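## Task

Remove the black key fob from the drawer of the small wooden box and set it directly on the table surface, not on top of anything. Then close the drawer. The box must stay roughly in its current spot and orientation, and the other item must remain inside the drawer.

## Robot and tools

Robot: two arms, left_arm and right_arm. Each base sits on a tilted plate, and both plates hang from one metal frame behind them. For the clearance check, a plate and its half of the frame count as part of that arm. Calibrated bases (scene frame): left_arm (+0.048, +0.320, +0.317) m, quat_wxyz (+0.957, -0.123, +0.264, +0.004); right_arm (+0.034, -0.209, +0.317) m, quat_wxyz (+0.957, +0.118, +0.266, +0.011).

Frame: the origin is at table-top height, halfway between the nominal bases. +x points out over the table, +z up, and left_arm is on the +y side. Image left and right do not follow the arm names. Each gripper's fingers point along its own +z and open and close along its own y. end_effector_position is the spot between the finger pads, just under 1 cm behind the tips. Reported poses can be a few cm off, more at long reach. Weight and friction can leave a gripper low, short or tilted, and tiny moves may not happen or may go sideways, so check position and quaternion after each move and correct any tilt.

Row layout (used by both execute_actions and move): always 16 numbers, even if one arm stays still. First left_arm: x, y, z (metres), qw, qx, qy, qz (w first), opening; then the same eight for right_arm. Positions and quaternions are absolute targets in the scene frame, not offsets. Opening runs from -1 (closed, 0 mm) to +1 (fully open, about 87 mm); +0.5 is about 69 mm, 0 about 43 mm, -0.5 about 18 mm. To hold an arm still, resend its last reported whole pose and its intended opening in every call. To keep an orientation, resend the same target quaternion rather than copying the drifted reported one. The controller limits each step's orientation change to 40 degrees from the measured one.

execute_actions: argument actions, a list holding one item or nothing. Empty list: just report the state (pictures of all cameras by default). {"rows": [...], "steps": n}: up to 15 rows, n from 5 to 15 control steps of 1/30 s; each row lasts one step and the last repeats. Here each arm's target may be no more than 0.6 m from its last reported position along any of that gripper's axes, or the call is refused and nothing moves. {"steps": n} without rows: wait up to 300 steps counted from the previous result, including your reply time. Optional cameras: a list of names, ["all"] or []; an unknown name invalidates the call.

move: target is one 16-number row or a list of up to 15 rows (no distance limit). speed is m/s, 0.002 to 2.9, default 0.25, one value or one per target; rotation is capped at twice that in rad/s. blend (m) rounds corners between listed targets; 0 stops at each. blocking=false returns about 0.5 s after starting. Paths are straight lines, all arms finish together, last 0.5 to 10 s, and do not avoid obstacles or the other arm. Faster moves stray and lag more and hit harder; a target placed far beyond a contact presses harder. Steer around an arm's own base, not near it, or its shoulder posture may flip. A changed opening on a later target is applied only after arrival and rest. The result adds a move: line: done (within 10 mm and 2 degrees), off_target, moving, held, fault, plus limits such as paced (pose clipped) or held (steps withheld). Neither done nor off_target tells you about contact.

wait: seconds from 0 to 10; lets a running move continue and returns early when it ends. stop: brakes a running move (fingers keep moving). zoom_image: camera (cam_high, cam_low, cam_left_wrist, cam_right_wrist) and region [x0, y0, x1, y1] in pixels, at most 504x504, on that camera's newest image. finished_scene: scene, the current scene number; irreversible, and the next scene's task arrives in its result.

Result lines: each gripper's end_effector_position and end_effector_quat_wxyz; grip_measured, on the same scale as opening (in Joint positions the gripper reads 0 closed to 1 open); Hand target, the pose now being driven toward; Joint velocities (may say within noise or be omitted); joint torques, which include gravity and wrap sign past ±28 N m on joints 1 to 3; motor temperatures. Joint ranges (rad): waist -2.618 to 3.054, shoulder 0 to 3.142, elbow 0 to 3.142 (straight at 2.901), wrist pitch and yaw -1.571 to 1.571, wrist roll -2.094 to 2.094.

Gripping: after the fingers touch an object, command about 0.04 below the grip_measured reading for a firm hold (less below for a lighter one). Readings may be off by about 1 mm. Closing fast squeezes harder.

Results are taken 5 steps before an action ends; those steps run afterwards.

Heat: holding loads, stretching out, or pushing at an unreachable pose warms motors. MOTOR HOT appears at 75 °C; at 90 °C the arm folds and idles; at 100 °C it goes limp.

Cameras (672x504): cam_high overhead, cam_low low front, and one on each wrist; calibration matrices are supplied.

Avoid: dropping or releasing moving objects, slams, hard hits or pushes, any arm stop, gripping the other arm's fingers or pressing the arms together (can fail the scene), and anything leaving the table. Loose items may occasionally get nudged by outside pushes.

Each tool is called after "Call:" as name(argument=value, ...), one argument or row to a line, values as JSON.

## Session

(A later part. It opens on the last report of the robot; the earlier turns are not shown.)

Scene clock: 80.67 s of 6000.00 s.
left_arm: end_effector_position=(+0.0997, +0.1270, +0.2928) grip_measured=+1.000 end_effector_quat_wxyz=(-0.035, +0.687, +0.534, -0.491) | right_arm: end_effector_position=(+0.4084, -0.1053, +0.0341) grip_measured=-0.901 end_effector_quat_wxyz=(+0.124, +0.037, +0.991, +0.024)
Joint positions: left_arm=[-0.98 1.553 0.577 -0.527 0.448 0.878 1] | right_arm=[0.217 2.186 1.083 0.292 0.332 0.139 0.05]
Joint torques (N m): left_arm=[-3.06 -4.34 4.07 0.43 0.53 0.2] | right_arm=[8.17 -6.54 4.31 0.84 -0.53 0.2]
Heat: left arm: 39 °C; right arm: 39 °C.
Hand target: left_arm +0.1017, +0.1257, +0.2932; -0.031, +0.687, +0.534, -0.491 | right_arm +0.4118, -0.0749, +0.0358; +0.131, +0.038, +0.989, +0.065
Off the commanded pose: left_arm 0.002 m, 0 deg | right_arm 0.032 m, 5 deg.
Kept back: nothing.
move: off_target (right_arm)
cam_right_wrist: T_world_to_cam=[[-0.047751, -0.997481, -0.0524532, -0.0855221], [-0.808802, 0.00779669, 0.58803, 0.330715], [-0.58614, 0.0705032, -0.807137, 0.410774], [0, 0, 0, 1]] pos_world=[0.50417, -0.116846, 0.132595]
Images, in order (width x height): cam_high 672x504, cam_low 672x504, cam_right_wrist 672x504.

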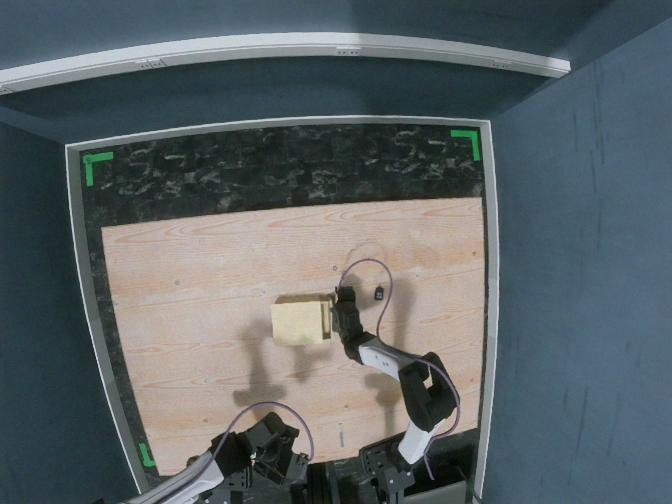

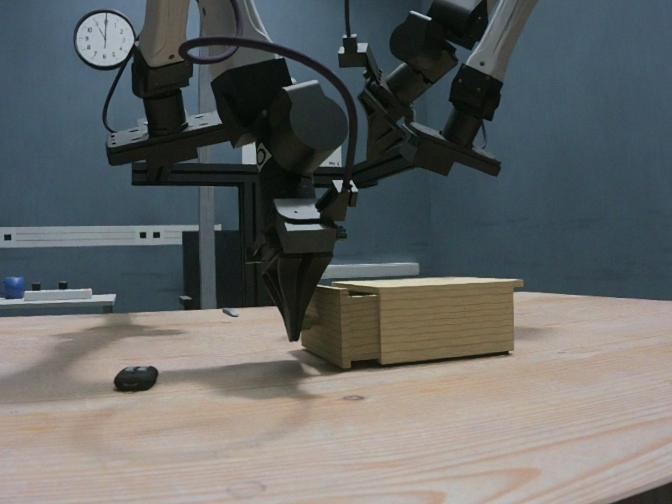

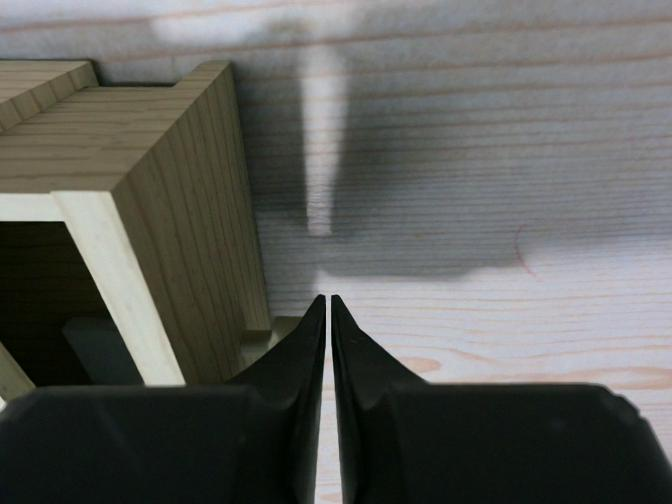

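Call:
move(
  target=[
    [0.36, 0.22, 0.22, 0.12551, 0.01213, 0.98304, -0.13319, -0.9, 0.412, -0.092, 0.034, 0.1322, 0.03845, 0.98831, 0.06527, -0.9],
    [0.412, 0.185, 0.11, 0.12551, 0.01213, 0.98304, -0.13319, -0.9, 0.412, -0.092, 0.034, 0.1322, 0.03845, 0.98831, 0.06527, -0.9],
  ],
  speed=[0.35, 0.2],
)

Scene clock: 86.40 s of 6000.00 s.
left_arm: end_effector_position=(+0.4062, +0.1850, +0.1133) grip_measured=-0.900 end_effector_quat_wxyz=(+0.120, +0.013, +0.984, -0.129) | right_arm: end_effector_position=(+0.4082, -0.1055, +0.0332) grip_measured=-0.901 end_effector_quat_wxyz=(+0.122, +0.036, +0.991, +0.031)
Joint positions: left_arm=[-0.314 1.919 0.928 0.167 -0.167 -0.108 0.05] | right_arm=[0.209 2.186 1.084 0.291 0.311 0.132 0.05]
Joint torques (N m): left_arm=[-2.82 -7.62 4.16 1.28 0.25 0.27] | right_arm=[4.66 -8.13 1.78 0.95 -0.63 -0.04]
Heat: left arm: 39 °C; right arm: 39 °C.
Hand target: left_arm +0.4119, +0.1852, +0.1101; +0.125, +0.012, +0.983, -0.133 | right_arm +0.4118, -0.0923, +0.0346; +0.131, +0.038, +0.988, +0.064
Off the commanded pose: left_arm 0.007 m, 1 deg | right_arm 0.014 m, 4 deg.
Kept back: nothing.
move: off_target (right_arm)
cam_left_wrist: T_world_to_cam=[[-0.0563688, -0.969358, 0.239097, 0.173166], [-0.816264, 0.182644, 0.548046, 0.260333], [-0.574922, -0.164274, -0.801548, 0.495611], [0, 0, 0, 1]] pos_world=[0.507199, 0.201727, 0.213178]
cam_right_wrist: T_world_to_cam=[[-0.0423448, -0.996855, -0.0669828, -0.0874159], [-0.806842, -0.00542103, 0.590742, 0.328909], [-0.589248, 0.0790594, -0.804075, 0.412012], [0, 0, 0, 1]] pos_world=[0.504453, -0.117931, 0.131133]

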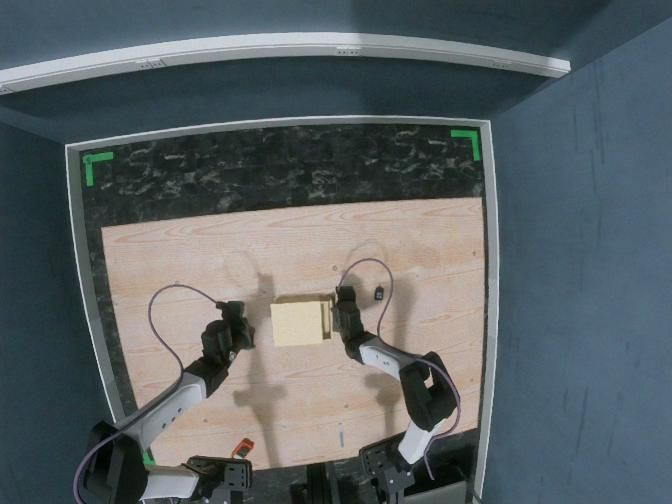

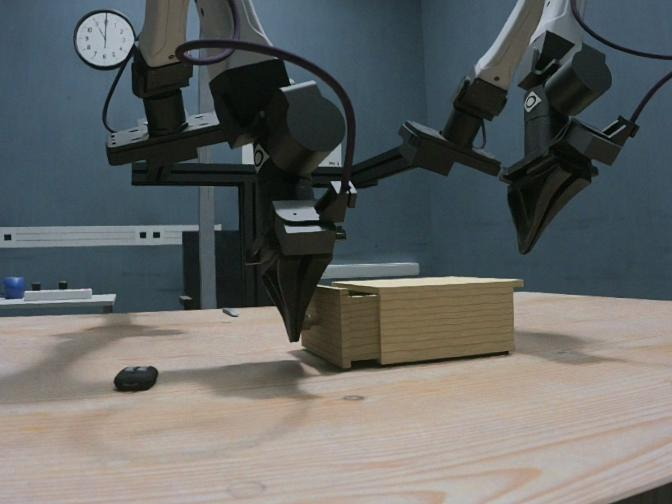

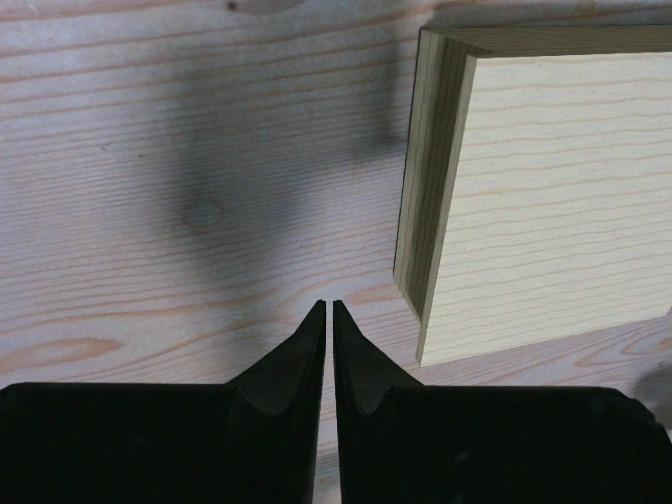

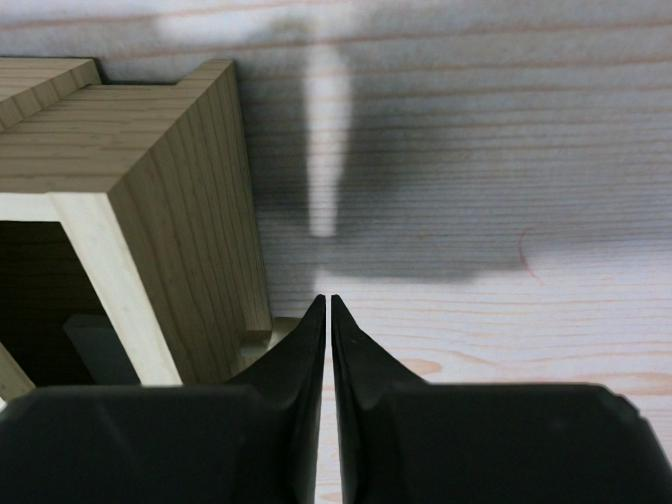

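Call:
move(
  target=[
    [0.414, 0.172, 0.045, 0.12551, 0.01213, 0.98304, -0.13319, -0.9, 0.412, -0.092, 0.034, 0.1322, 0.03845, 0.98831, 0.06527, -0.9],
    [0.414, 0.145, 0.043, 0.12551, 0.01213, 0.98304, -0.13319, -0.9, 0.412, -0.090, 0.034, 0.1322, 0.03845, 0.98831, 0.06527, -0.9],
  ],
  speed=[0.12, 0.06],
  cameras=["cam_low", "cam_left_wrist"],
)

Scene clock: 88.67 s of 6000.00 s.
left_arm: end_effector_position=(+0.4116, +0.1452, +0.0472) grip_measured=-0.900 end_effector_quat_wxyz=(+0.122, +0.017, +0.982, -0.142) | right_arm: end_effector_position=(+0.4082, -0.1055, +0.0332) grip_measured=-0.901 end_effector_quat_wxyz=(+0.122, +0.036, +0.991, +0.031)
Joint positions: left_arm=[-0.329 2.221 1.092 0.311 -0.151 -0.112 0.05] | right_arm=[0.209 2.186 1.084 0.291 0.311 0.132 0.05]
Joint torques (N m): left_arm=[-4.86 -8.17 3.34 1.27 -0.06 0.1] | right_arm=[5.19 -7.97 2.04 0.92 -0.6 0]
Heat: left arm: 39 °C; right arm: 39 °C.
Hand target: left_arm +0.4139, +0.1450, +0.0431; +0.126, +0.012, +0.983, -0.133 | right_arm +0.4117, -0.0904, +0.0347; +0.131, +0.038, +0.988, +0.065
Off the commanded pose: left_arm 0.005 m, 1 deg | right_arm 0.016 m, 4 deg.
Kept back: nothing.
move: off_target (right_arm)
cam_left_wrist: T_world_to_cam=[[-0.0682015, -0.962553, 0.262375, 0.153454], [-0.816844, 0.204868, 0.539254, 0.3057], [-0.572813, -0.177542, -0.800228, 0.440287], [0, 0, 0, 1]] pos_world=[0.512377, 0.163248, 0.147218]

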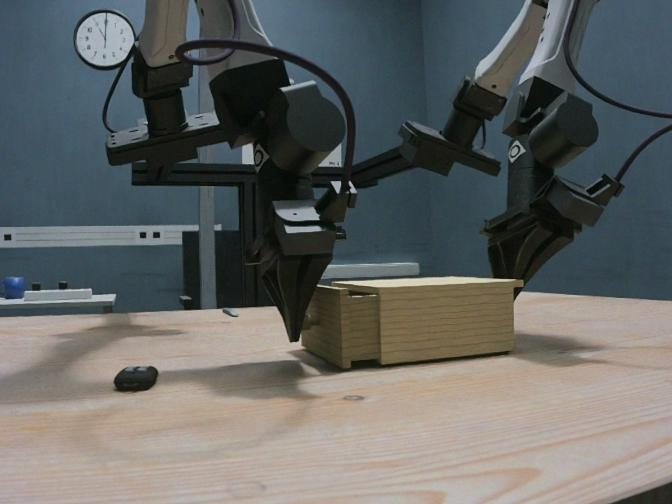

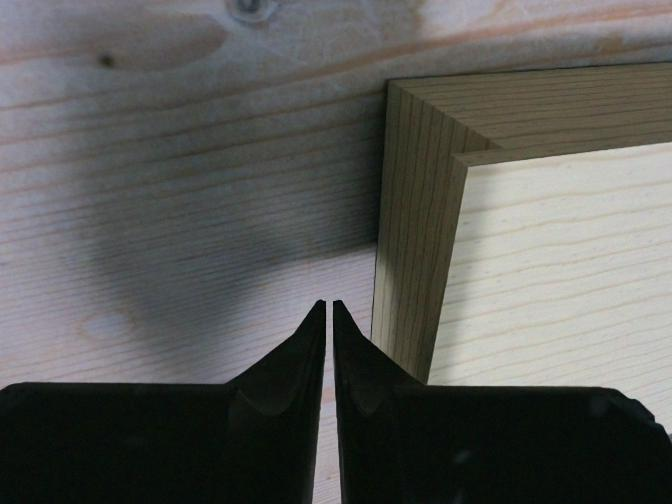

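Call:
move(
  target=[
    [0.414, 0.118, 0.043, 0.12551, 0.01213, 0.98304, -0.13319, -0.9, 0.413, -0.085, 0.034, 0.1322, 0.03845, 0.98831, 0.06527, -0.9],
  ],
  speed=0.06,
)

Scene clock: 90.53 s of 6000.00 s.
left_arm: end_effector_position=(+0.4165, +0.1306, +0.0447) grip_measured=-0.900 end_effector_quat_wxyz=(+0.127, +0.013, +0.984, -0.124) | right_arm: end_effector_position=(+0.4082, -0.1055, +0.0332) grip_measured=-0.901 end_effector_quat_wxyz=(+0.122, +0.036, +0.991, +0.031)
Joint positions: left_arm=[-0.373 2.26 1.142 0.3 -0.221 -0.146 0.05] | right_arm=[0.209 2.186 1.084 0.291 0.311 0.132 0.05]
Joint torques (N m): left_arm=[-6.53 -7.86 3.85 1.2 0.21 0] | right_arm=[6.35 -7.45 3.04 0.86 -0.51 0.08]
Heat: left arm: 39 °C; right arm: 39 °C.
Hand target: left_arm +0.4136, +0.1183, +0.0432; +0.125, +0.012, +0.983, -0.133 | right_arm +0.4125, -0.0855, +0.0349; +0.131, +0.038, +0.988, +0.065
Off the commanded pose: left_arm 0.013 m, 1 deg | right_arm 0.021 m, 4 deg.
Kept back: nothing.
move: off_target (left_arm, right_arm)
cam_left_wrist: T_world_to_cam=[[-0.0568516, -0.972111, 0.227527, 0.138576], [-0.825306, 0.174002, 0.537209, 0.321672], [-0.561817, -0.157238, -0.812181, 0.431688], [0, 0, 0, 1]] pos_world=[0.515886, 0.146617, 0.146274]
cam_right_wrist: T_world_to_cam=[[-0.0423448, -0.996855, -0.0669828, -0.0874159], [-0.806842, -0.00542103, 0.590742, 0.328909], [-0.589248, 0.0790594, -0.804075, 0.412012], [0, 0, 0, 1]] pos_world=[0.504453, -0.117931, 0.131133]

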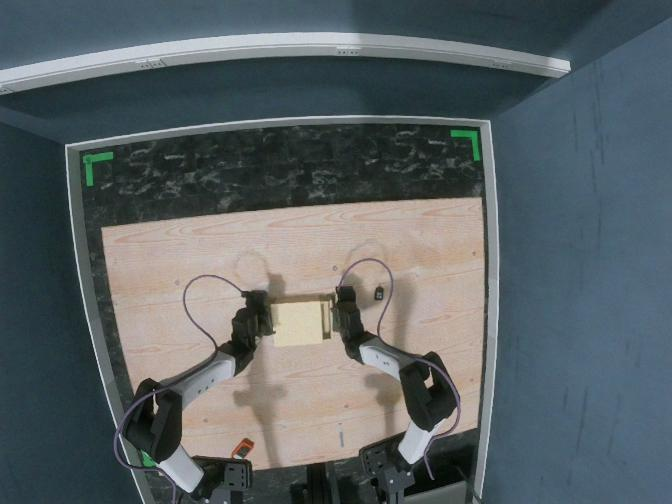

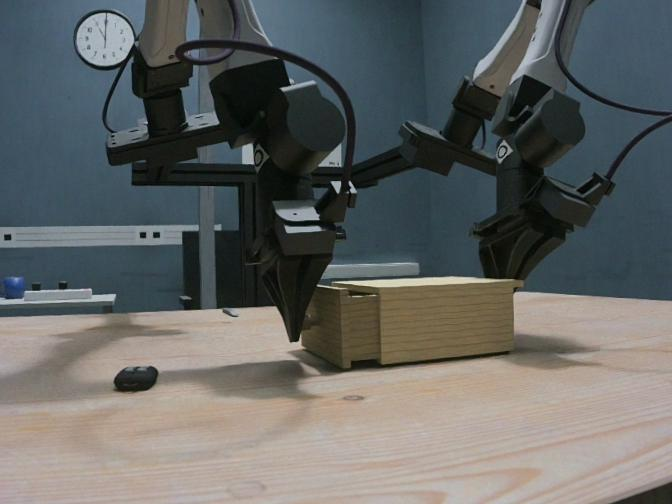

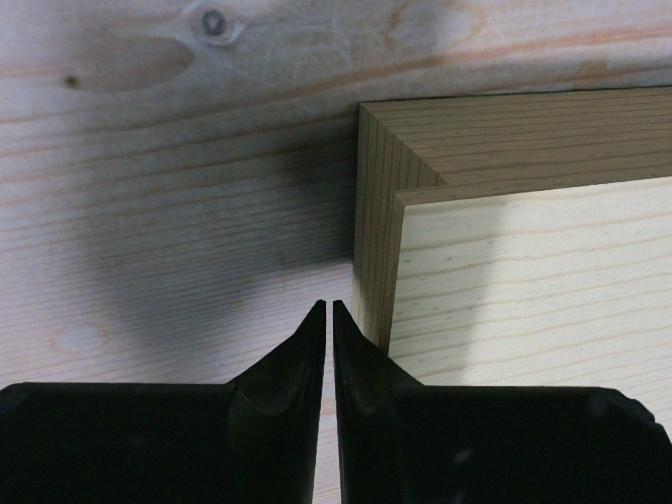

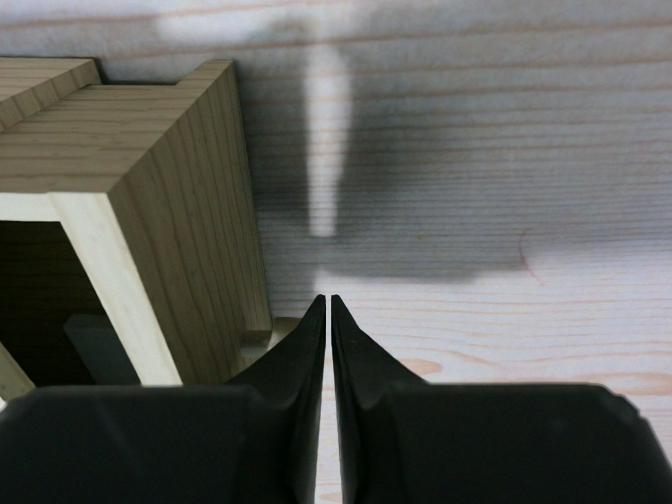

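Call:
move(
  target=[
    [0.413, 0.100, 0.043, 0.12551, 0.01213, 0.98304, -0.13319, -0.9, 0.413, -0.076, 0.034, 0.1322, 0.03845, 0.98831, 0.06527, -0.9],
  ],
  speed=0.05,
  cameras=["cam_low", "cam_right_wrist"],
)

Scene clock: 91.53 s of 6000.00 s.
left_arm: end_effector_position=(+0.4171, +0.1321, +0.0431) grip_measured=-0.901 end_effector_quat_wxyz=(+0.126, +0.014, +0.988, -0.091) | right_arm: end_effector_position=(+0.4083, -0.1053, +0.0335) grip_measured=-0.901 end_effector_quat_wxyz=(+0.123, +0.039, +0.991, +0.028)
Joint positions: left_arm=[-0.396 2.274 1.17 0.267 -0.3 -0.157 0.05] | right_arm=[0.212 2.186 1.084 0.291 0.319 0.14 0.05]
Joint torques (N m): left_arm=[-8.25 -7.19 4.11 1.37 0.6 -0.23] | right_arm=[8.03 -6.72 4.11 0.84 -0.48 0.16]
Heat: left arm: 39 °C; right arm: 38 °C.
Hand target: left_arm +0.4117, +0.1014, +0.0448; +0.124, +0.013, +0.983, -0.133 | right_arm +0.4119, -0.0768, +0.0355; +0.131, +0.038, +0.988, +0.065
Off the commanded pose: left_arm 0.032 m, 5 deg | right_arm 0.030 m, 4 deg.
Kept back: nothing.
move: off_target (left_arm, right_arm)
cam_right_wrist: T_world_to_cam=[[-0.0497134, -0.996829, -0.0621279, -0.0843956], [-0.807278, 0.00347811, 0.590161, 0.329817], [-0.588073, 0.0794934, -0.804892, 0.411869], [0, 0, 0, 1]] pos_world=[0.504268, -0.118016, 0.131621]

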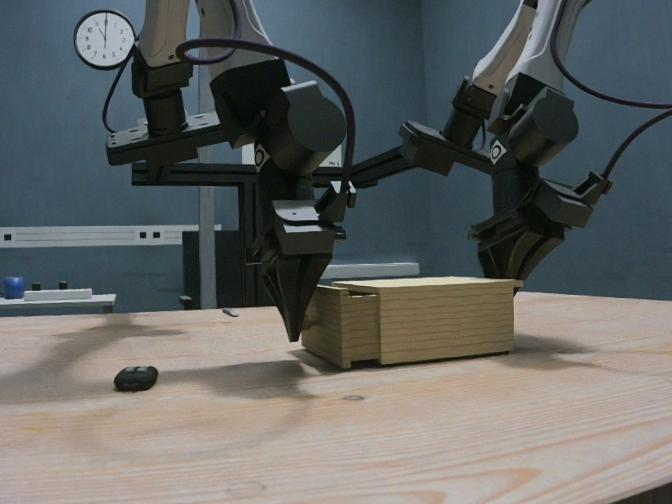

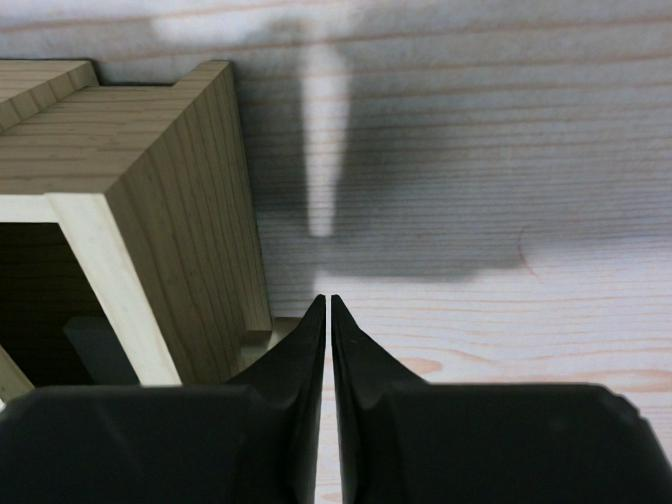

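Call:
zoom_image(
  camera="cam_low",
  region=[260, 240, 540, 400],
)

Call:
zoom_image(
  camera="cam_right_wrist",
  region=[0, 40, 320, 400],
)

Scaled by 1.800 (camera's finer frame: 960x720).

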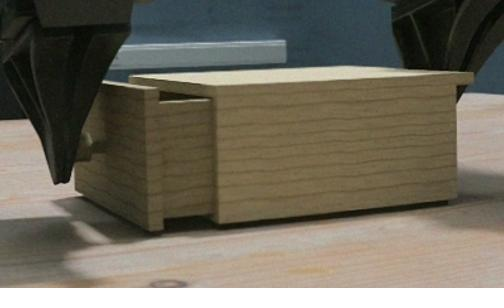

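Scaled by 1.400 (camera's finer frame: 960x720).

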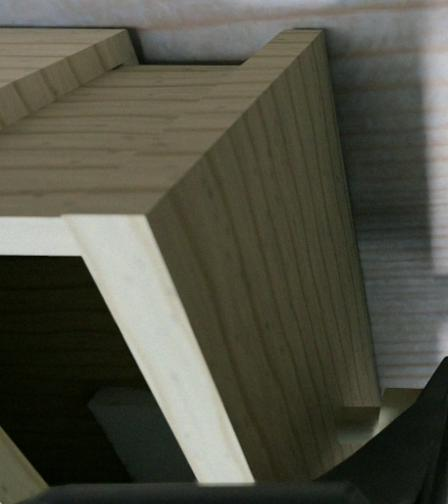

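Call:
move(
  target=[
    [0.413, 0.094, 0.043, 0.12551, 0.01213, 0.98304, -0.13319, -0.9, 0.413, -0.070, 0.034, 0.1322, 0.03845, 0.98831, 0.06527, -0.9],
  ],
  speed=0.03,
  cameras=["cam_low"],
)

Scene clock: 92.63 s of 6000.00 s.
left_arm: end_effector_position=(+0.4170, +0.1326, +0.0433) grip_measured=-0.901 end_effector_quat_wxyz=(+0.125, +0.015, +0.989, -0.080) | right_arm: end_effector_position=(+0.4081, -0.1053, +0.0338) grip_measured=-0.901 end_effector_quat_wxyz=(+0.124, +0.039, +0.991, +0.017)
Joint positions: left_arm=[-0.404 2.278 1.181 0.251 -0.326 -0.161 0.05] | right_arm=[0.222 2.189 1.088 0.286 0.348 0.145 0.05]
Joint torques (N m): left_arm=[-8.8 -6.95 4.31 1.47 0.76 -0.32] | right_arm=[8.58 -6.49 4.55 0.84 -0.66 0.24]
Heat: left arm: 40 °C; right arm: 38 °C.
Hand target: left_arm +0.4114, +0.0960, +0.0457; +0.124, +0.013, +0.983, -0.132 | right_arm +0.4116, -0.0711, +0.0361; +0.131, +0.038, +0.989, +0.065
Off the commanded pose: left_arm 0.039 m, 6 deg | right_arm 0.036 m, 6 deg.
Kept back: nothing.
move: off_target (left_arm, right_arm)

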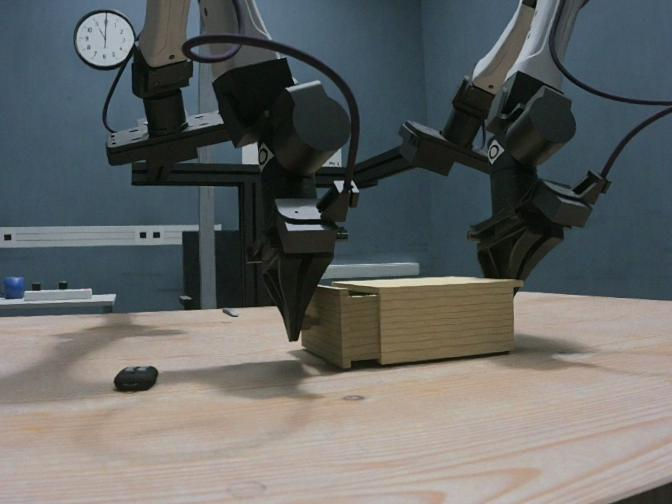

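Call:
execute_actions(
  actions=[],
  cameras=["all"],
)

Call:
zoom_image(
  camera="cam_high",
  region=[240, 270, 400, 370],
)

Call:
zoom_image(
  camera="cam_right_wrist",
  region=[0, 240, 200, 400],
)

Scene clock: 93.47 s of 6000.00 s.
left_arm: end_effector_position=(+0.4171, +0.1326, +0.0434) grip_measured=-0.901 end_effector_quat_wxyz=(+0.125, +0.015, +0.989, -0.080) | right_arm: end_effector_position=(+0.4081, -0.1053, +0.0339) grip_measured=-0.901 end_effector_quat_wxyz=(+0.124, +0.039, +0.991, +0.017)
Joint positions: left_arm=[-0.404 2.278 1.181 0.25 -0.327 -0.162 0.05] | right_arm=[0.222 2.189 1.088 0.286 0.349 0.146 0.05]
Joint velocities: within noise
Joint torques (N m): left_arm=[-8.79 -6.95 4.3 1.46 0.76 -0.31] | right_arm=[8.51 -6.46 4.42 0.81 -0.65 0.22]
Motor temperatures (°C): left_arm=[27 40 39 30 25 27 23] | right_arm=[27 38 31 31 28 29 29]
Heat: left arm: 40 °C; right arm: 38 °C.
Hand target: left_arm +0.4115, +0.0960, +0.0457; +0.124, +0.013, +0.983, -0.132 | right_arm +0.4116, -0.0711, +0.0362; +0.131, +0.038, +0.989, +0.065
Off the commanded pose: left_arm 0.039 m, 6 deg | right_arm 0.036 m, 6 deg.
Steps of this call (1-25: nothing new was sent). Readings (end_effector_position of left_arm | right_arm):
1: (+0.4171, +0.1326, +0.0433) | (+0.4080, -0.1054, +0.0338)
2: (+0.4171, +0.1327, +0.0433) | (+0.4080, -0.1054, +0.0338)
4: (+0.4170, +0.1327, +0.0433) | (+0.4082, -0.1054, +0.0339)
8: (+0.4171, +0.1327, +0.0433) | (+0.4082, -0.1054, +0.0339)
25: the state above
camera_calibration:
cam_left_wrist: T_world_to_cam=[[-0.0484105, -0.988823, 0.141017, 0.143164], [-0.823485, 0.119412, 0.554629, 0.328282], [-0.565269, -0.0892751, -0.820061, 0.424112], [0, 0, 0, 1]] pos_world=[0.517003, 0.140225, 0.145535]
cam_right_wrist: T_world_to_cam=[[-0.0529757, -0.997794, -0.0400171, -0.083804], [-0.807431, 0.0192206, 0.589649, 0.331236], [-0.587579, 0.0635481, -0.806668, 0.410265], [0, 0, 0, 1]] pos_world=[0.504074, -0.116057, 0.132281]

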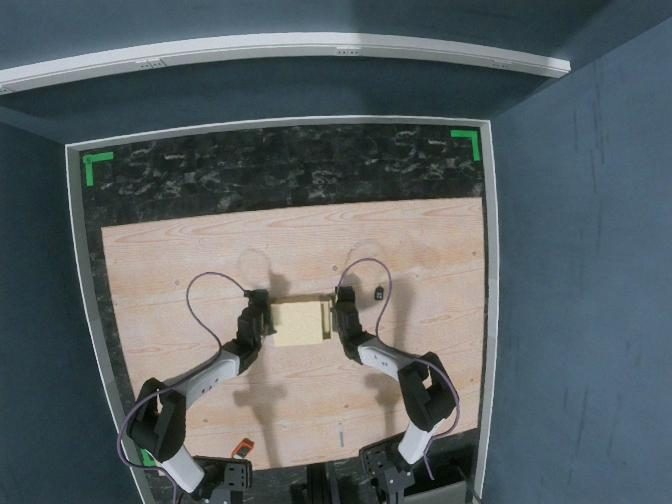

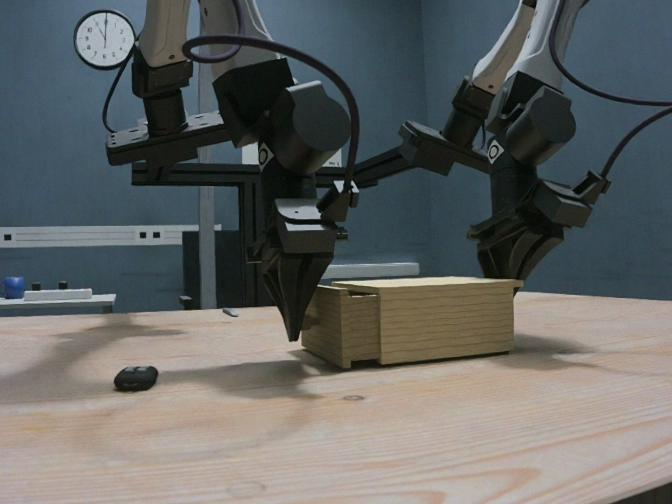

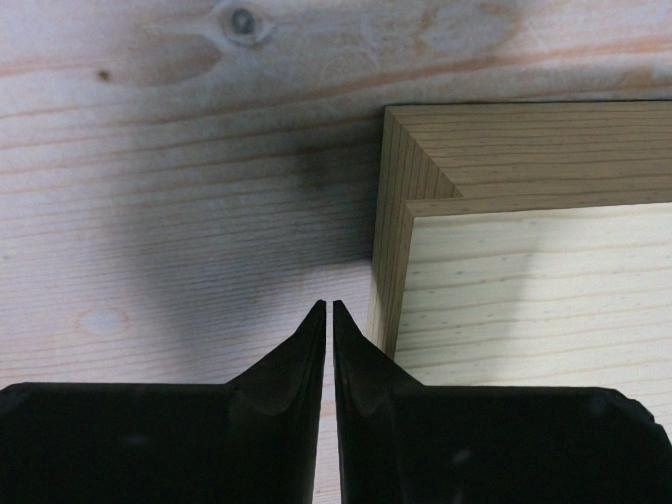

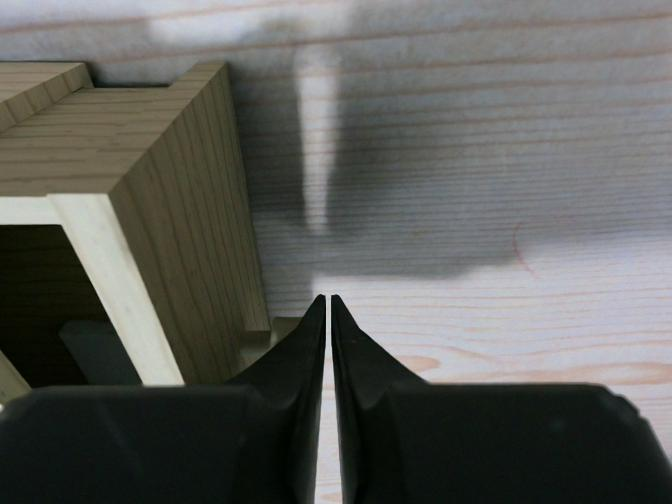

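Scaled by 3.150 (camera's finer frame: 960x720).

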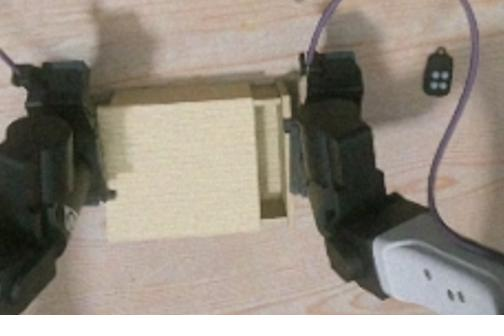

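Scaled by 2.520 (camera's finer frame: 960x720).

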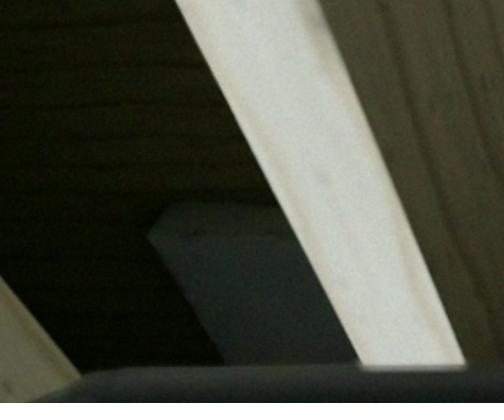

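Call:
zoom_image(
  camera="cam_low",
  region=[300, 270, 400, 350],
)

Call:
zoom_image(
  camera="cam_high",
  region=[305, 285, 355, 355],
)

Scaled by 5.040 (camera's finer frame: 960x720).

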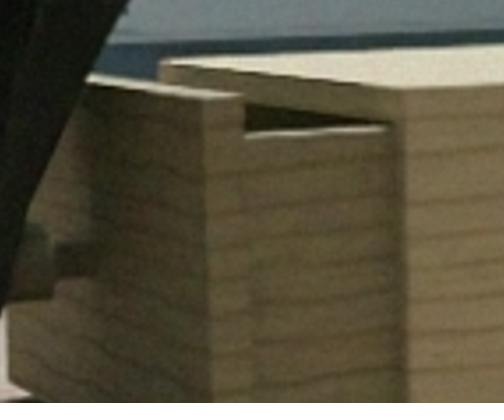

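Scaled by 7.200 (camera's finer frame: 960x720).

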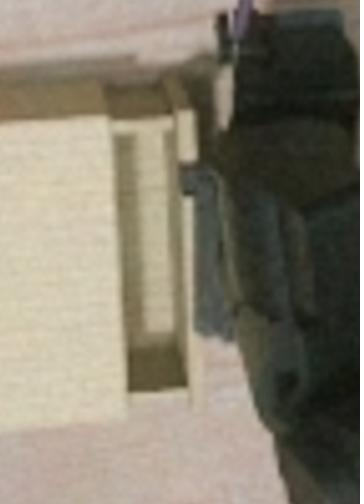

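Call:
move(
  target=[
    [0.413, 0.084, 0.043, 0.12551, 0.01213, 0.98304, -0.13319, -0.9, 0.413, -0.060, 0.034, 0.1322, 0.03845, 0.98831, 0.06527, -0.9],
  ],
  speed=0.03,
  cameras=["cam_low"],
)

Scene clock: 97.97 s of 6000.00 s.
left_arm: end_effector_position=(+0.4169, +0.1332, +0.0437) grip_measured=-0.901 end_effector_quat_wxyz=(+0.122, +0.018, +0.990, -0.062) | right_arm: end_effector_position=(+0.4084, -0.0974, +0.0339) grip_measured=-0.901 end_effector_quat_wxyz=(+0.124, +0.038, +0.991, +0.014)
Joint positions: left_arm=[-0.417 2.284 1.199 0.224 -0.368 -0.167 0.049] | right_arm=[0.244 2.202 1.104 0.276 0.369 0.16 0.05]
Joint torques (N m): left_arm=[-9.5 -6.56 4.63 1.56 1.02 -0.4] | right_arm=[8.87 -6.38 4.66 0.87 -0.7 0.23]
Heat: left arm: 40 °C; right arm: 38 °C.
Hand target: left_arm +0.4106, +0.0871, +0.0474; +0.123, +0.014, +0.984, -0.131 | right_arm +0.4114, -0.0613, +0.0364; +0.131, +0.038, +0.989, +0.065
Off the commanded pose: left_arm 0.049 m, 8 deg | right_arm 0.038 m, 6 deg.
Kept back: nothing.
move: off_target (left_arm, right_arm)

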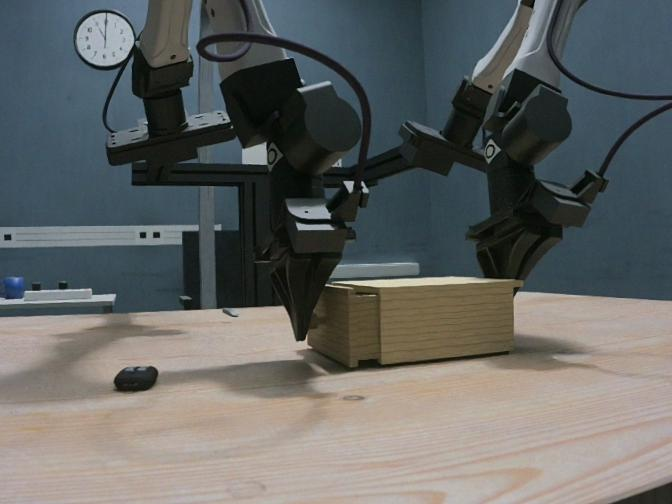

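Call:
move(
  target=[
    [0.413, 0.072, 0.043, 0.12551, 0.01213, 0.98304, -0.13319, -0.9, 0.413, -0.057, 0.034, 0.1322, 0.03845, 0.98831, 0.06527, -0.9],
  ],
  speed=0.03,
  cameras=["cam_low"],
)

Scene clock: 99.17 s of 6000.00 s.
left_arm: end_effector_position=(+0.4169, +0.1341, +0.0442) grip_measured=-0.902 end_effector_quat_wxyz=(+0.120, +0.021, +0.992, -0.040) | right_arm: end_effector_position=(+0.4084, -0.0975, +0.0338) grip_measured=-0.901 end_effector_quat_wxyz=(+0.123, +0.039, +0.992, +0.009)
Joint positions: left_arm=[-0.433 2.293 1.221 0.19 -0.419 -0.174 0.049] | right_arm=[0.247 2.205 1.108 0.271 0.382 0.165 0.05]
Joint torques (N m): left_arm=[-10.62 -6.48 4.75 1.67 1.27 -0.54] | right_arm=[9.11 -6.46 4.79 0.84 -0.8 0.24]
Heat: left arm: 40 °C; right arm: 38 °C.
Hand target: left_arm +0.4096, +0.0769, +0.0499; +0.121, +0.015, +0.984, -0.130 | right_arm +0.4112, -0.0586, +0.0368; +0.131, +0.038, +0.989, +0.065
Off the commanded pose: left_arm 0.062 m, 11 deg | right_arm 0.041 m, 7 deg.
Kept back: nothing.
move: off_target (left_arm, right_arm)

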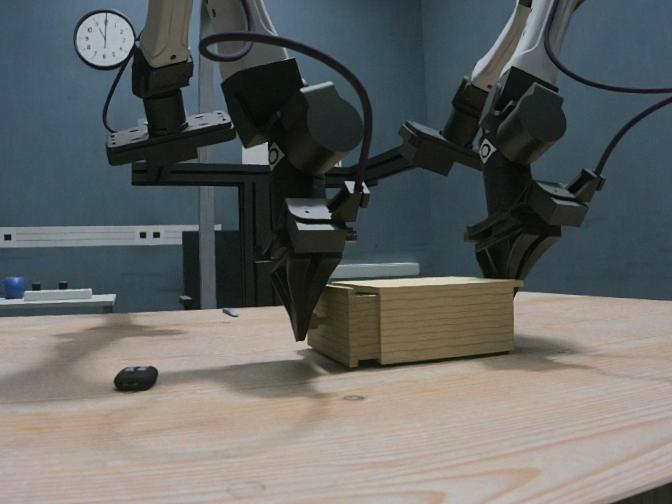

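Call:
move(
  target=[
    [0.413, 0.072, 0.043, 0.12551, 0.01213, 0.98304, -0.13319, -0.9, 0.414, -0.044, 0.033, 0.1322, 0.03845, 0.98831, 0.06527, -0.9],
  ],
  speed=0.03,
  cameras=["cam_low", "cam_right_wrist"],
)

Scene clock: 100.13 s of 6000.00 s.
left_arm: end_effector_position=(+0.4165, +0.1343, +0.0443) grip_measured=-0.902 end_effector_quat_wxyz=(+0.119, +0.020, +0.992, -0.039) | right_arm: end_effector_position=(+0.4090, -0.0850, +0.0325) grip_measured=-0.901 end_effector_quat_wxyz=(+0.122, +0.037, +0.992, +0.009)
Joint positions: left_arm=[-0.434 2.293 1.222 0.187 -0.422 -0.178 0.049] | right_arm=[0.275 2.229 1.138 0.255 0.401 0.184 0.05]
Joint torques (N m): left_arm=[-10.54 -6.54 4.74 1.66 1.28 -0.53] | right_arm=[9.36 -6.39 4.83 0.85 -0.74 0.24]
Heat: left arm: 40 °C; right arm: 38 °C.
Hand target: left_arm +0.4095, +0.0769, +0.0500; +0.121, +0.015, +0.984, -0.130 | right_arm +0.4122, -0.0457, +0.0359; +0.131, +0.038, +0.989, +0.065
Off the commanded pose: left_arm 0.062 m, 11 deg | right_arm 0.041 m, 7 deg.
Kept back: nothing.
move: off_target (left_arm, right_arm)
cam_right_wrist: T_world_to_cam=[[-0.0516944, -0.998405, -0.0227002, -0.064759], [-0.805636, 0.0282594, 0.591736, 0.33236], [-0.590151, 0.0488775, -0.805812, 0.408287], [0, 0, 0, 1]] pos_world=[0.505364, -0.094004, 0.130863]

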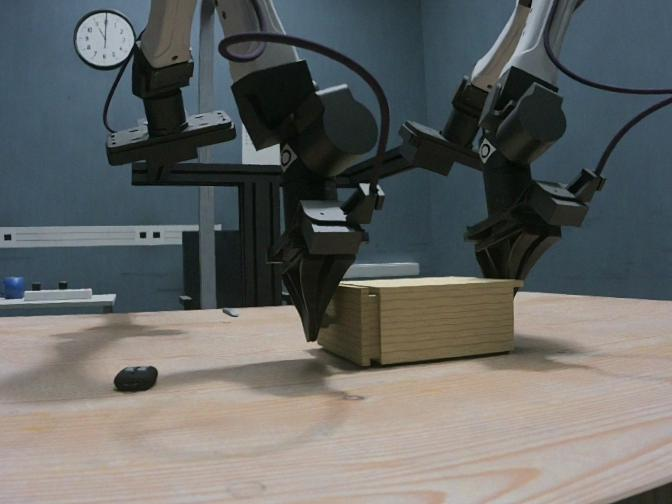

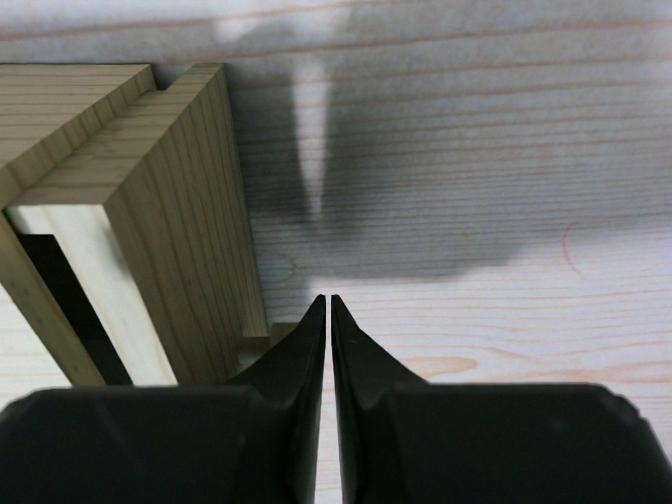

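Call:
move(
  target=[
    [0.413, 0.072, 0.043, 0.12551, 0.01213, 0.98304, -0.13319, -0.9, 0.414, -0.034, 0.033, 0.1322, 0.03845, 0.98831, 0.06527, -0.9],
  ],
  speed=0.03,
  cameras=["cam_low", "cam_right_wrist"],
)

Scene clock: 101.07 s of 6000.00 s.
left_arm: end_effector_position=(+0.4168, +0.1343, +0.0444) grip_measured=-0.902 end_effector_quat_wxyz=(+0.120, +0.019, +0.992, -0.039) | right_arm: end_effector_position=(+0.4088, -0.0849, +0.0329) grip_measured=-0.901 end_effector_quat_wxyz=(+0.121, +0.038, +0.992, -0.007)
Joint positions: left_arm=[-0.434 2.293 1.223 0.187 -0.422 -0.178 0.049] | right_arm=[0.289 2.236 1.153 0.235 0.441 0.195 0.049]
Joint torques (N m): left_arm=[-10.51 -6.54 4.72 1.67 1.28 -0.51] | right_arm=[10.28 -6.41 5.04 0.9 -0.99 0.32]
Heat: left arm: 40 °C; right arm: 38 °C.
Hand target: left_arm +0.4096, +0.0769, +0.0500; +0.121, +0.015, +0.984, -0.130 | right_arm +0.4114, -0.0365, +0.0375; +0.130, +0.037, +0.989, +0.064
Off the commanded pose: left_arm 0.062 m, 11 deg | right_arm 0.051 m, 8 deg.
Kept back: nothing.
move: off_target (left_arm, right_arm)
cam_right_wrist: T_world_to_cam=[[-0.056366, -0.998369, 0.00908643, -0.0638156], [-0.8032, 0.0507492, 0.593543, 0.332851], [-0.593036, 0.0261575, -0.804751, 0.407587], [0, 0, 0, 1]] pos_world=[0.505463, -0.0912648, 0.131024]

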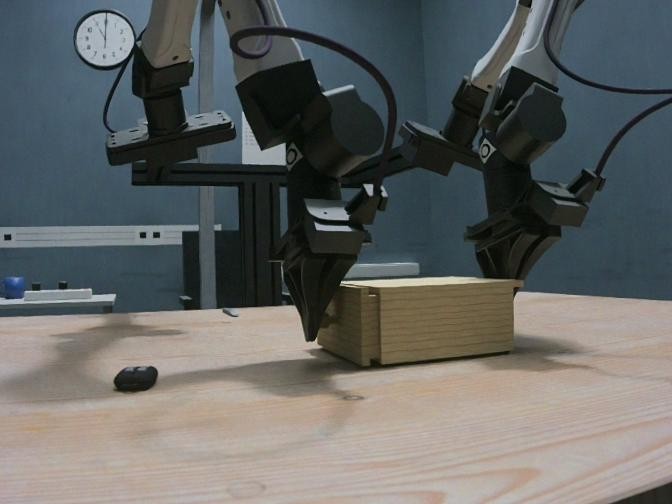

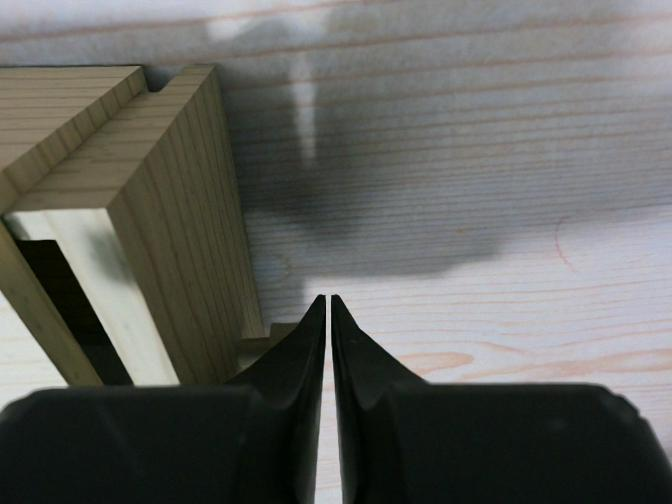

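Call:
move(
  target=[
    [0.413, 0.068, 0.043, 0.12551, 0.01213, 0.98304, -0.13319, -0.9, 0.414, -0.027, 0.033, 0.1322, 0.03845, 0.98831, 0.06527, -0.9],
  ],
  speed=0.03,
  cameras=["cam_low", "cam_right_wrist"],
)

Scene clock: 102.07 s of 6000.00 s.
left_arm: end_effector_position=(+0.4167, +0.1344, +0.0445) grip_measured=-0.902 end_effector_quat_wxyz=(+0.119, +0.020, +0.992, -0.033) | right_arm: end_effector_position=(+0.4092, -0.0731, +0.0331) grip_measured=-0.901 end_effector_quat_wxyz=(+0.122, +0.037, +0.992, -0.002)
Joint positions: left_arm=[-0.438 2.296 1.229 0.179 -0.436 -0.181 0.049] | right_arm=[0.311 2.251 1.171 0.229 0.445 0.211 0.049]
Joint torques (N m): left_arm=[-10.93 -6.39 4.72 1.67 1.39 -0.56] | right_arm=[9.87 -6.42 5.23 0.93 -0.92 0.32]
Heat: left arm: 40 °C; right arm: 38 °C.
Hand target: left_arm +0.4091, +0.0734, +0.0509; +0.121, +0.015, +0.984, -0.129 | right_arm +0.4119, -0.0290, +0.0369; +0.130, +0.037, +0.989, +0.064
Off the commanded pose: left_arm 0.066 m, 12 deg | right_arm 0.046 m, 8 deg.
Kept back: nothing.
move: off_target (left_arm, right_arm)
cam_right_wrist: T_world_to_cam=[[-0.0530545, -0.99859, -0.00178263, -0.0529806], [-0.805108, 0.0417187, 0.591659, 0.332616], [-0.590751, 0.0328254, -0.806186, 0.407251], [0, 0, 0, 1]] pos_world=[0.505564, -0.0801504, 0.131431]

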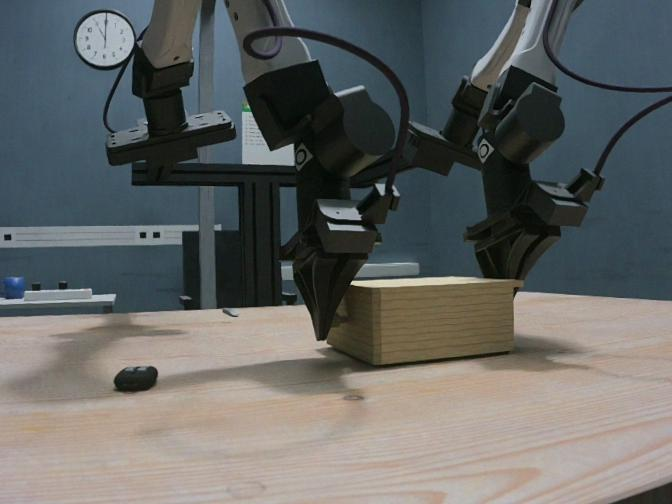

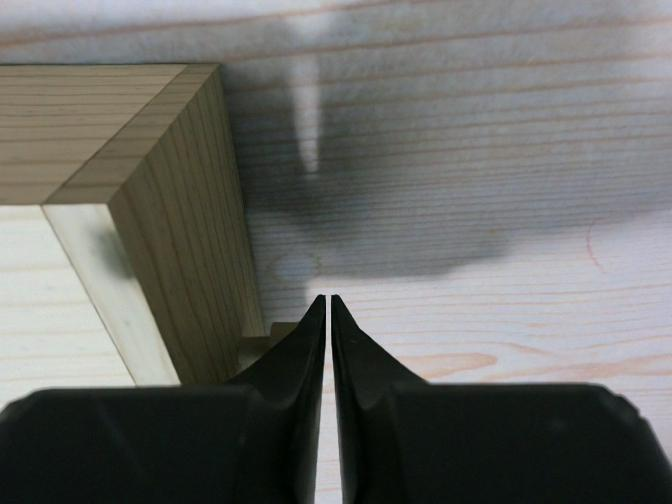

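Call:
move(
  target=[
    [0.413, 0.108, 0.043, 0.12551, 0.01213, 0.98304, -0.13319, -0.9, 0.413, -0.068, 0.034, 0.1322, 0.03845, 0.98831, 0.06527, -0.9],
    [0.413, 0.108, 0.043, 0.12551, 0.01213, 0.98304, -0.13319, -0.9, 0.412, -0.100, 0.034, 0.1322, 0.03845, 0.98831, 0.06527, -0.9],
    [0.413, 0.092, 0.043, 0.12551, 0.01213, 0.98304, -0.13319, -0.9, 0.412, -0.100, 0.034, 0.1322, 0.03845, 0.98831, 0.06527, -0.9],
  ],
  speed=[0.08, 0.06, 0.03],
  cameras=["cam_low", "cam_right_wrist"],
)

Scene clock: 104.63 s of 6000.00 s.
left_arm: end_effector_position=(+0.4127, +0.1179, +0.0422) grip_measured=-0.901 end_effector_quat_wxyz=(+0.122, +0.016, +0.988, -0.092) | right_arm: end_effector_position=(+0.3916, -0.0954, +0.0218) grip_measured=-0.900 end_effector_quat_wxyz=(+0.104, +0.031, +0.992, +0.061)
Joint positions: left_arm=[-0.427 2.301 1.195 0.253 -0.317 -0.181 0.049] | right_arm=[0.201 2.224 1.073 0.31 0.242 0.134 0.05]
Joint torques (N m): left_arm=[-7.24 -7.99 4.08 1.41 0.65 -0.13] | right_arm=[3.63 -11.66 1.47 0.8 -0.12 -0.23]
Heat: left arm: 41 °C; right arm: 39 °C.
Hand target: left_arm +0.4123, +0.0930, +0.0445; +0.125, +0.013, +0.983, -0.133 | right_arm +0.4118, -0.1000, +0.0338; +0.132, +0.038, +0.988, +0.065
Off the commanded pose: left_arm 0.026 m, 5 deg | right_arm 0.024 m, 3 deg.
Kept back: nothing.
move: off_target (left_arm, right_arm)
cam_right_wrist: T_world_to_cam=[[-0.0283125, -0.991861, -0.124141, -0.0825841], [-0.785837, -0.0546683, 0.616013, 0.308756], [-0.617786, 0.114995, -0.777893, 0.406372], [0, 0, 0, 1]] pos_world=[0.491345, -0.111764, 0.115664]

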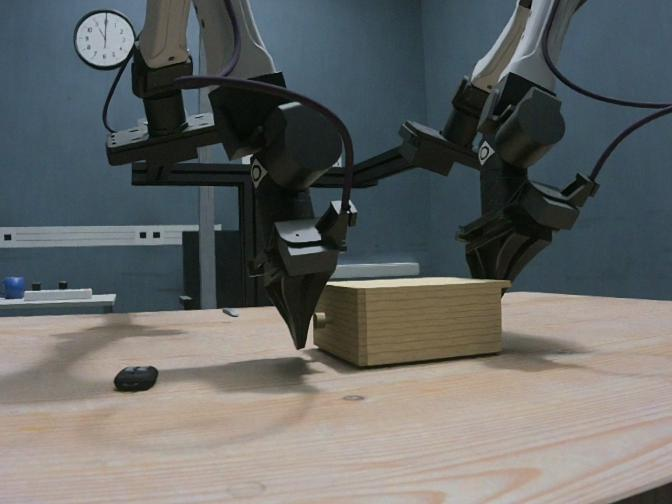

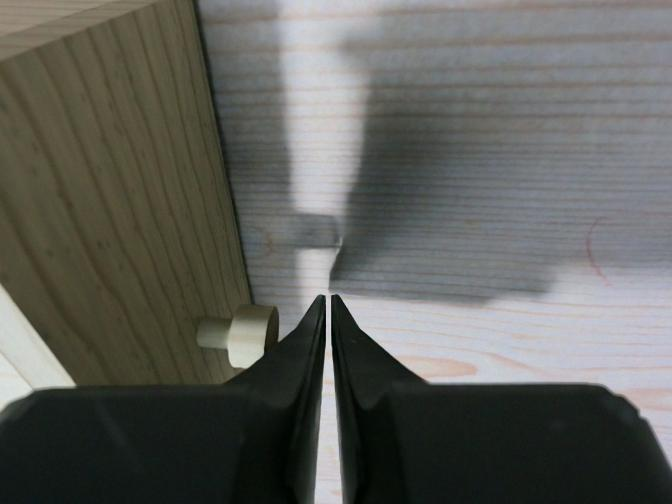

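Call:
move(
  target=[
    [0.413, 0.092, 0.043, 0.12551, 0.01213, 0.98304, -0.13319, -0.9, 0.405, -0.125, 0.050, 0.1322, 0.03845, 0.98831, 0.06527, -0.9],
    [0.413, 0.084, 0.043, 0.12551, 0.01213, 0.98304, -0.13319, -0.9, 0.385, -0.135, 0.14, 0.1322, 0.03845, 0.98831, 0.06527, -0.9],
  ],
  speed=[0.1, 0.12],
  cameras=["cam_low", "cam_high"],
)

Scene clock: 106.83 s of 6000.00 s.
left_arm: end_effector_position=(+0.4124, +0.1173, +0.0420) grip_measured=-0.901 end_effector_quat_wxyz=(+0.118, +0.017, +0.989, -0.089) | right_arm: end_effector_position=(+0.3796, -0.1354, +0.1300) grip_measured=-0.900 end_effector_quat_wxyz=(+0.120, +0.034, +0.990, +0.066)
Joint positions: left_arm=[-0.43 2.304 1.207 0.235 -0.322 -0.183 0.049] | right_arm=[0.196 1.74 0.803 0.13 0.232 0.128 0.05]
Joint torques (N m): left_arm=[-8.55 -7.43 4.55 1.48 0.61 -0.24] | right_arm=[4.45 -9.73 2.76 0.59 0.06 -0.07]
Heat: left arm: 41 °C; right arm: 39 °C.
Hand target: left_arm +0.4117, +0.0855, +0.0451; +0.124, +0.013, +0.983, -0.133 | right_arm +0.3849, -0.1349, +0.1396; +0.132, +0.038, +0.988, +0.066
Off the commanded pose: left_arm 0.033 m, 5 deg | right_arm 0.011 m, 2 deg.
Kept back: nothing.
move: off_target (left_arm, right_arm)
Images, in order (width x height): cam_high 672x504, cam_low 672x504.

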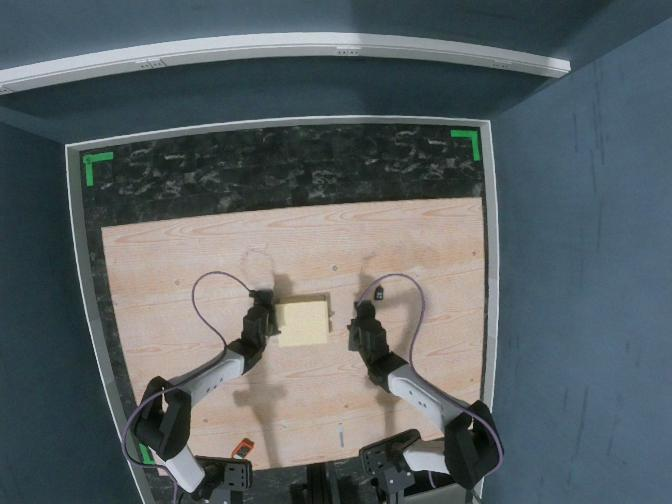

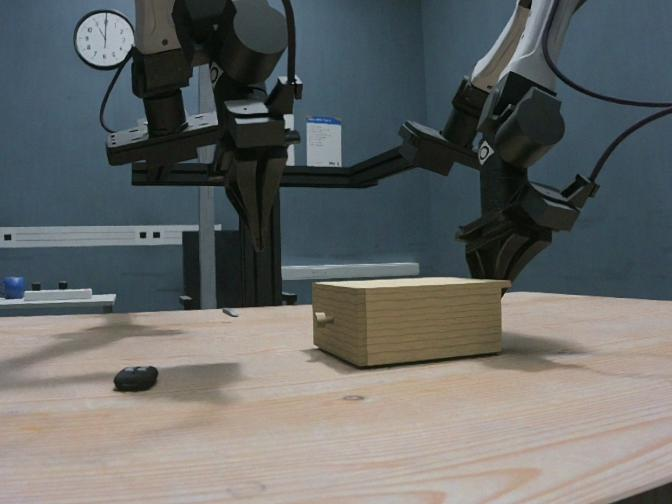

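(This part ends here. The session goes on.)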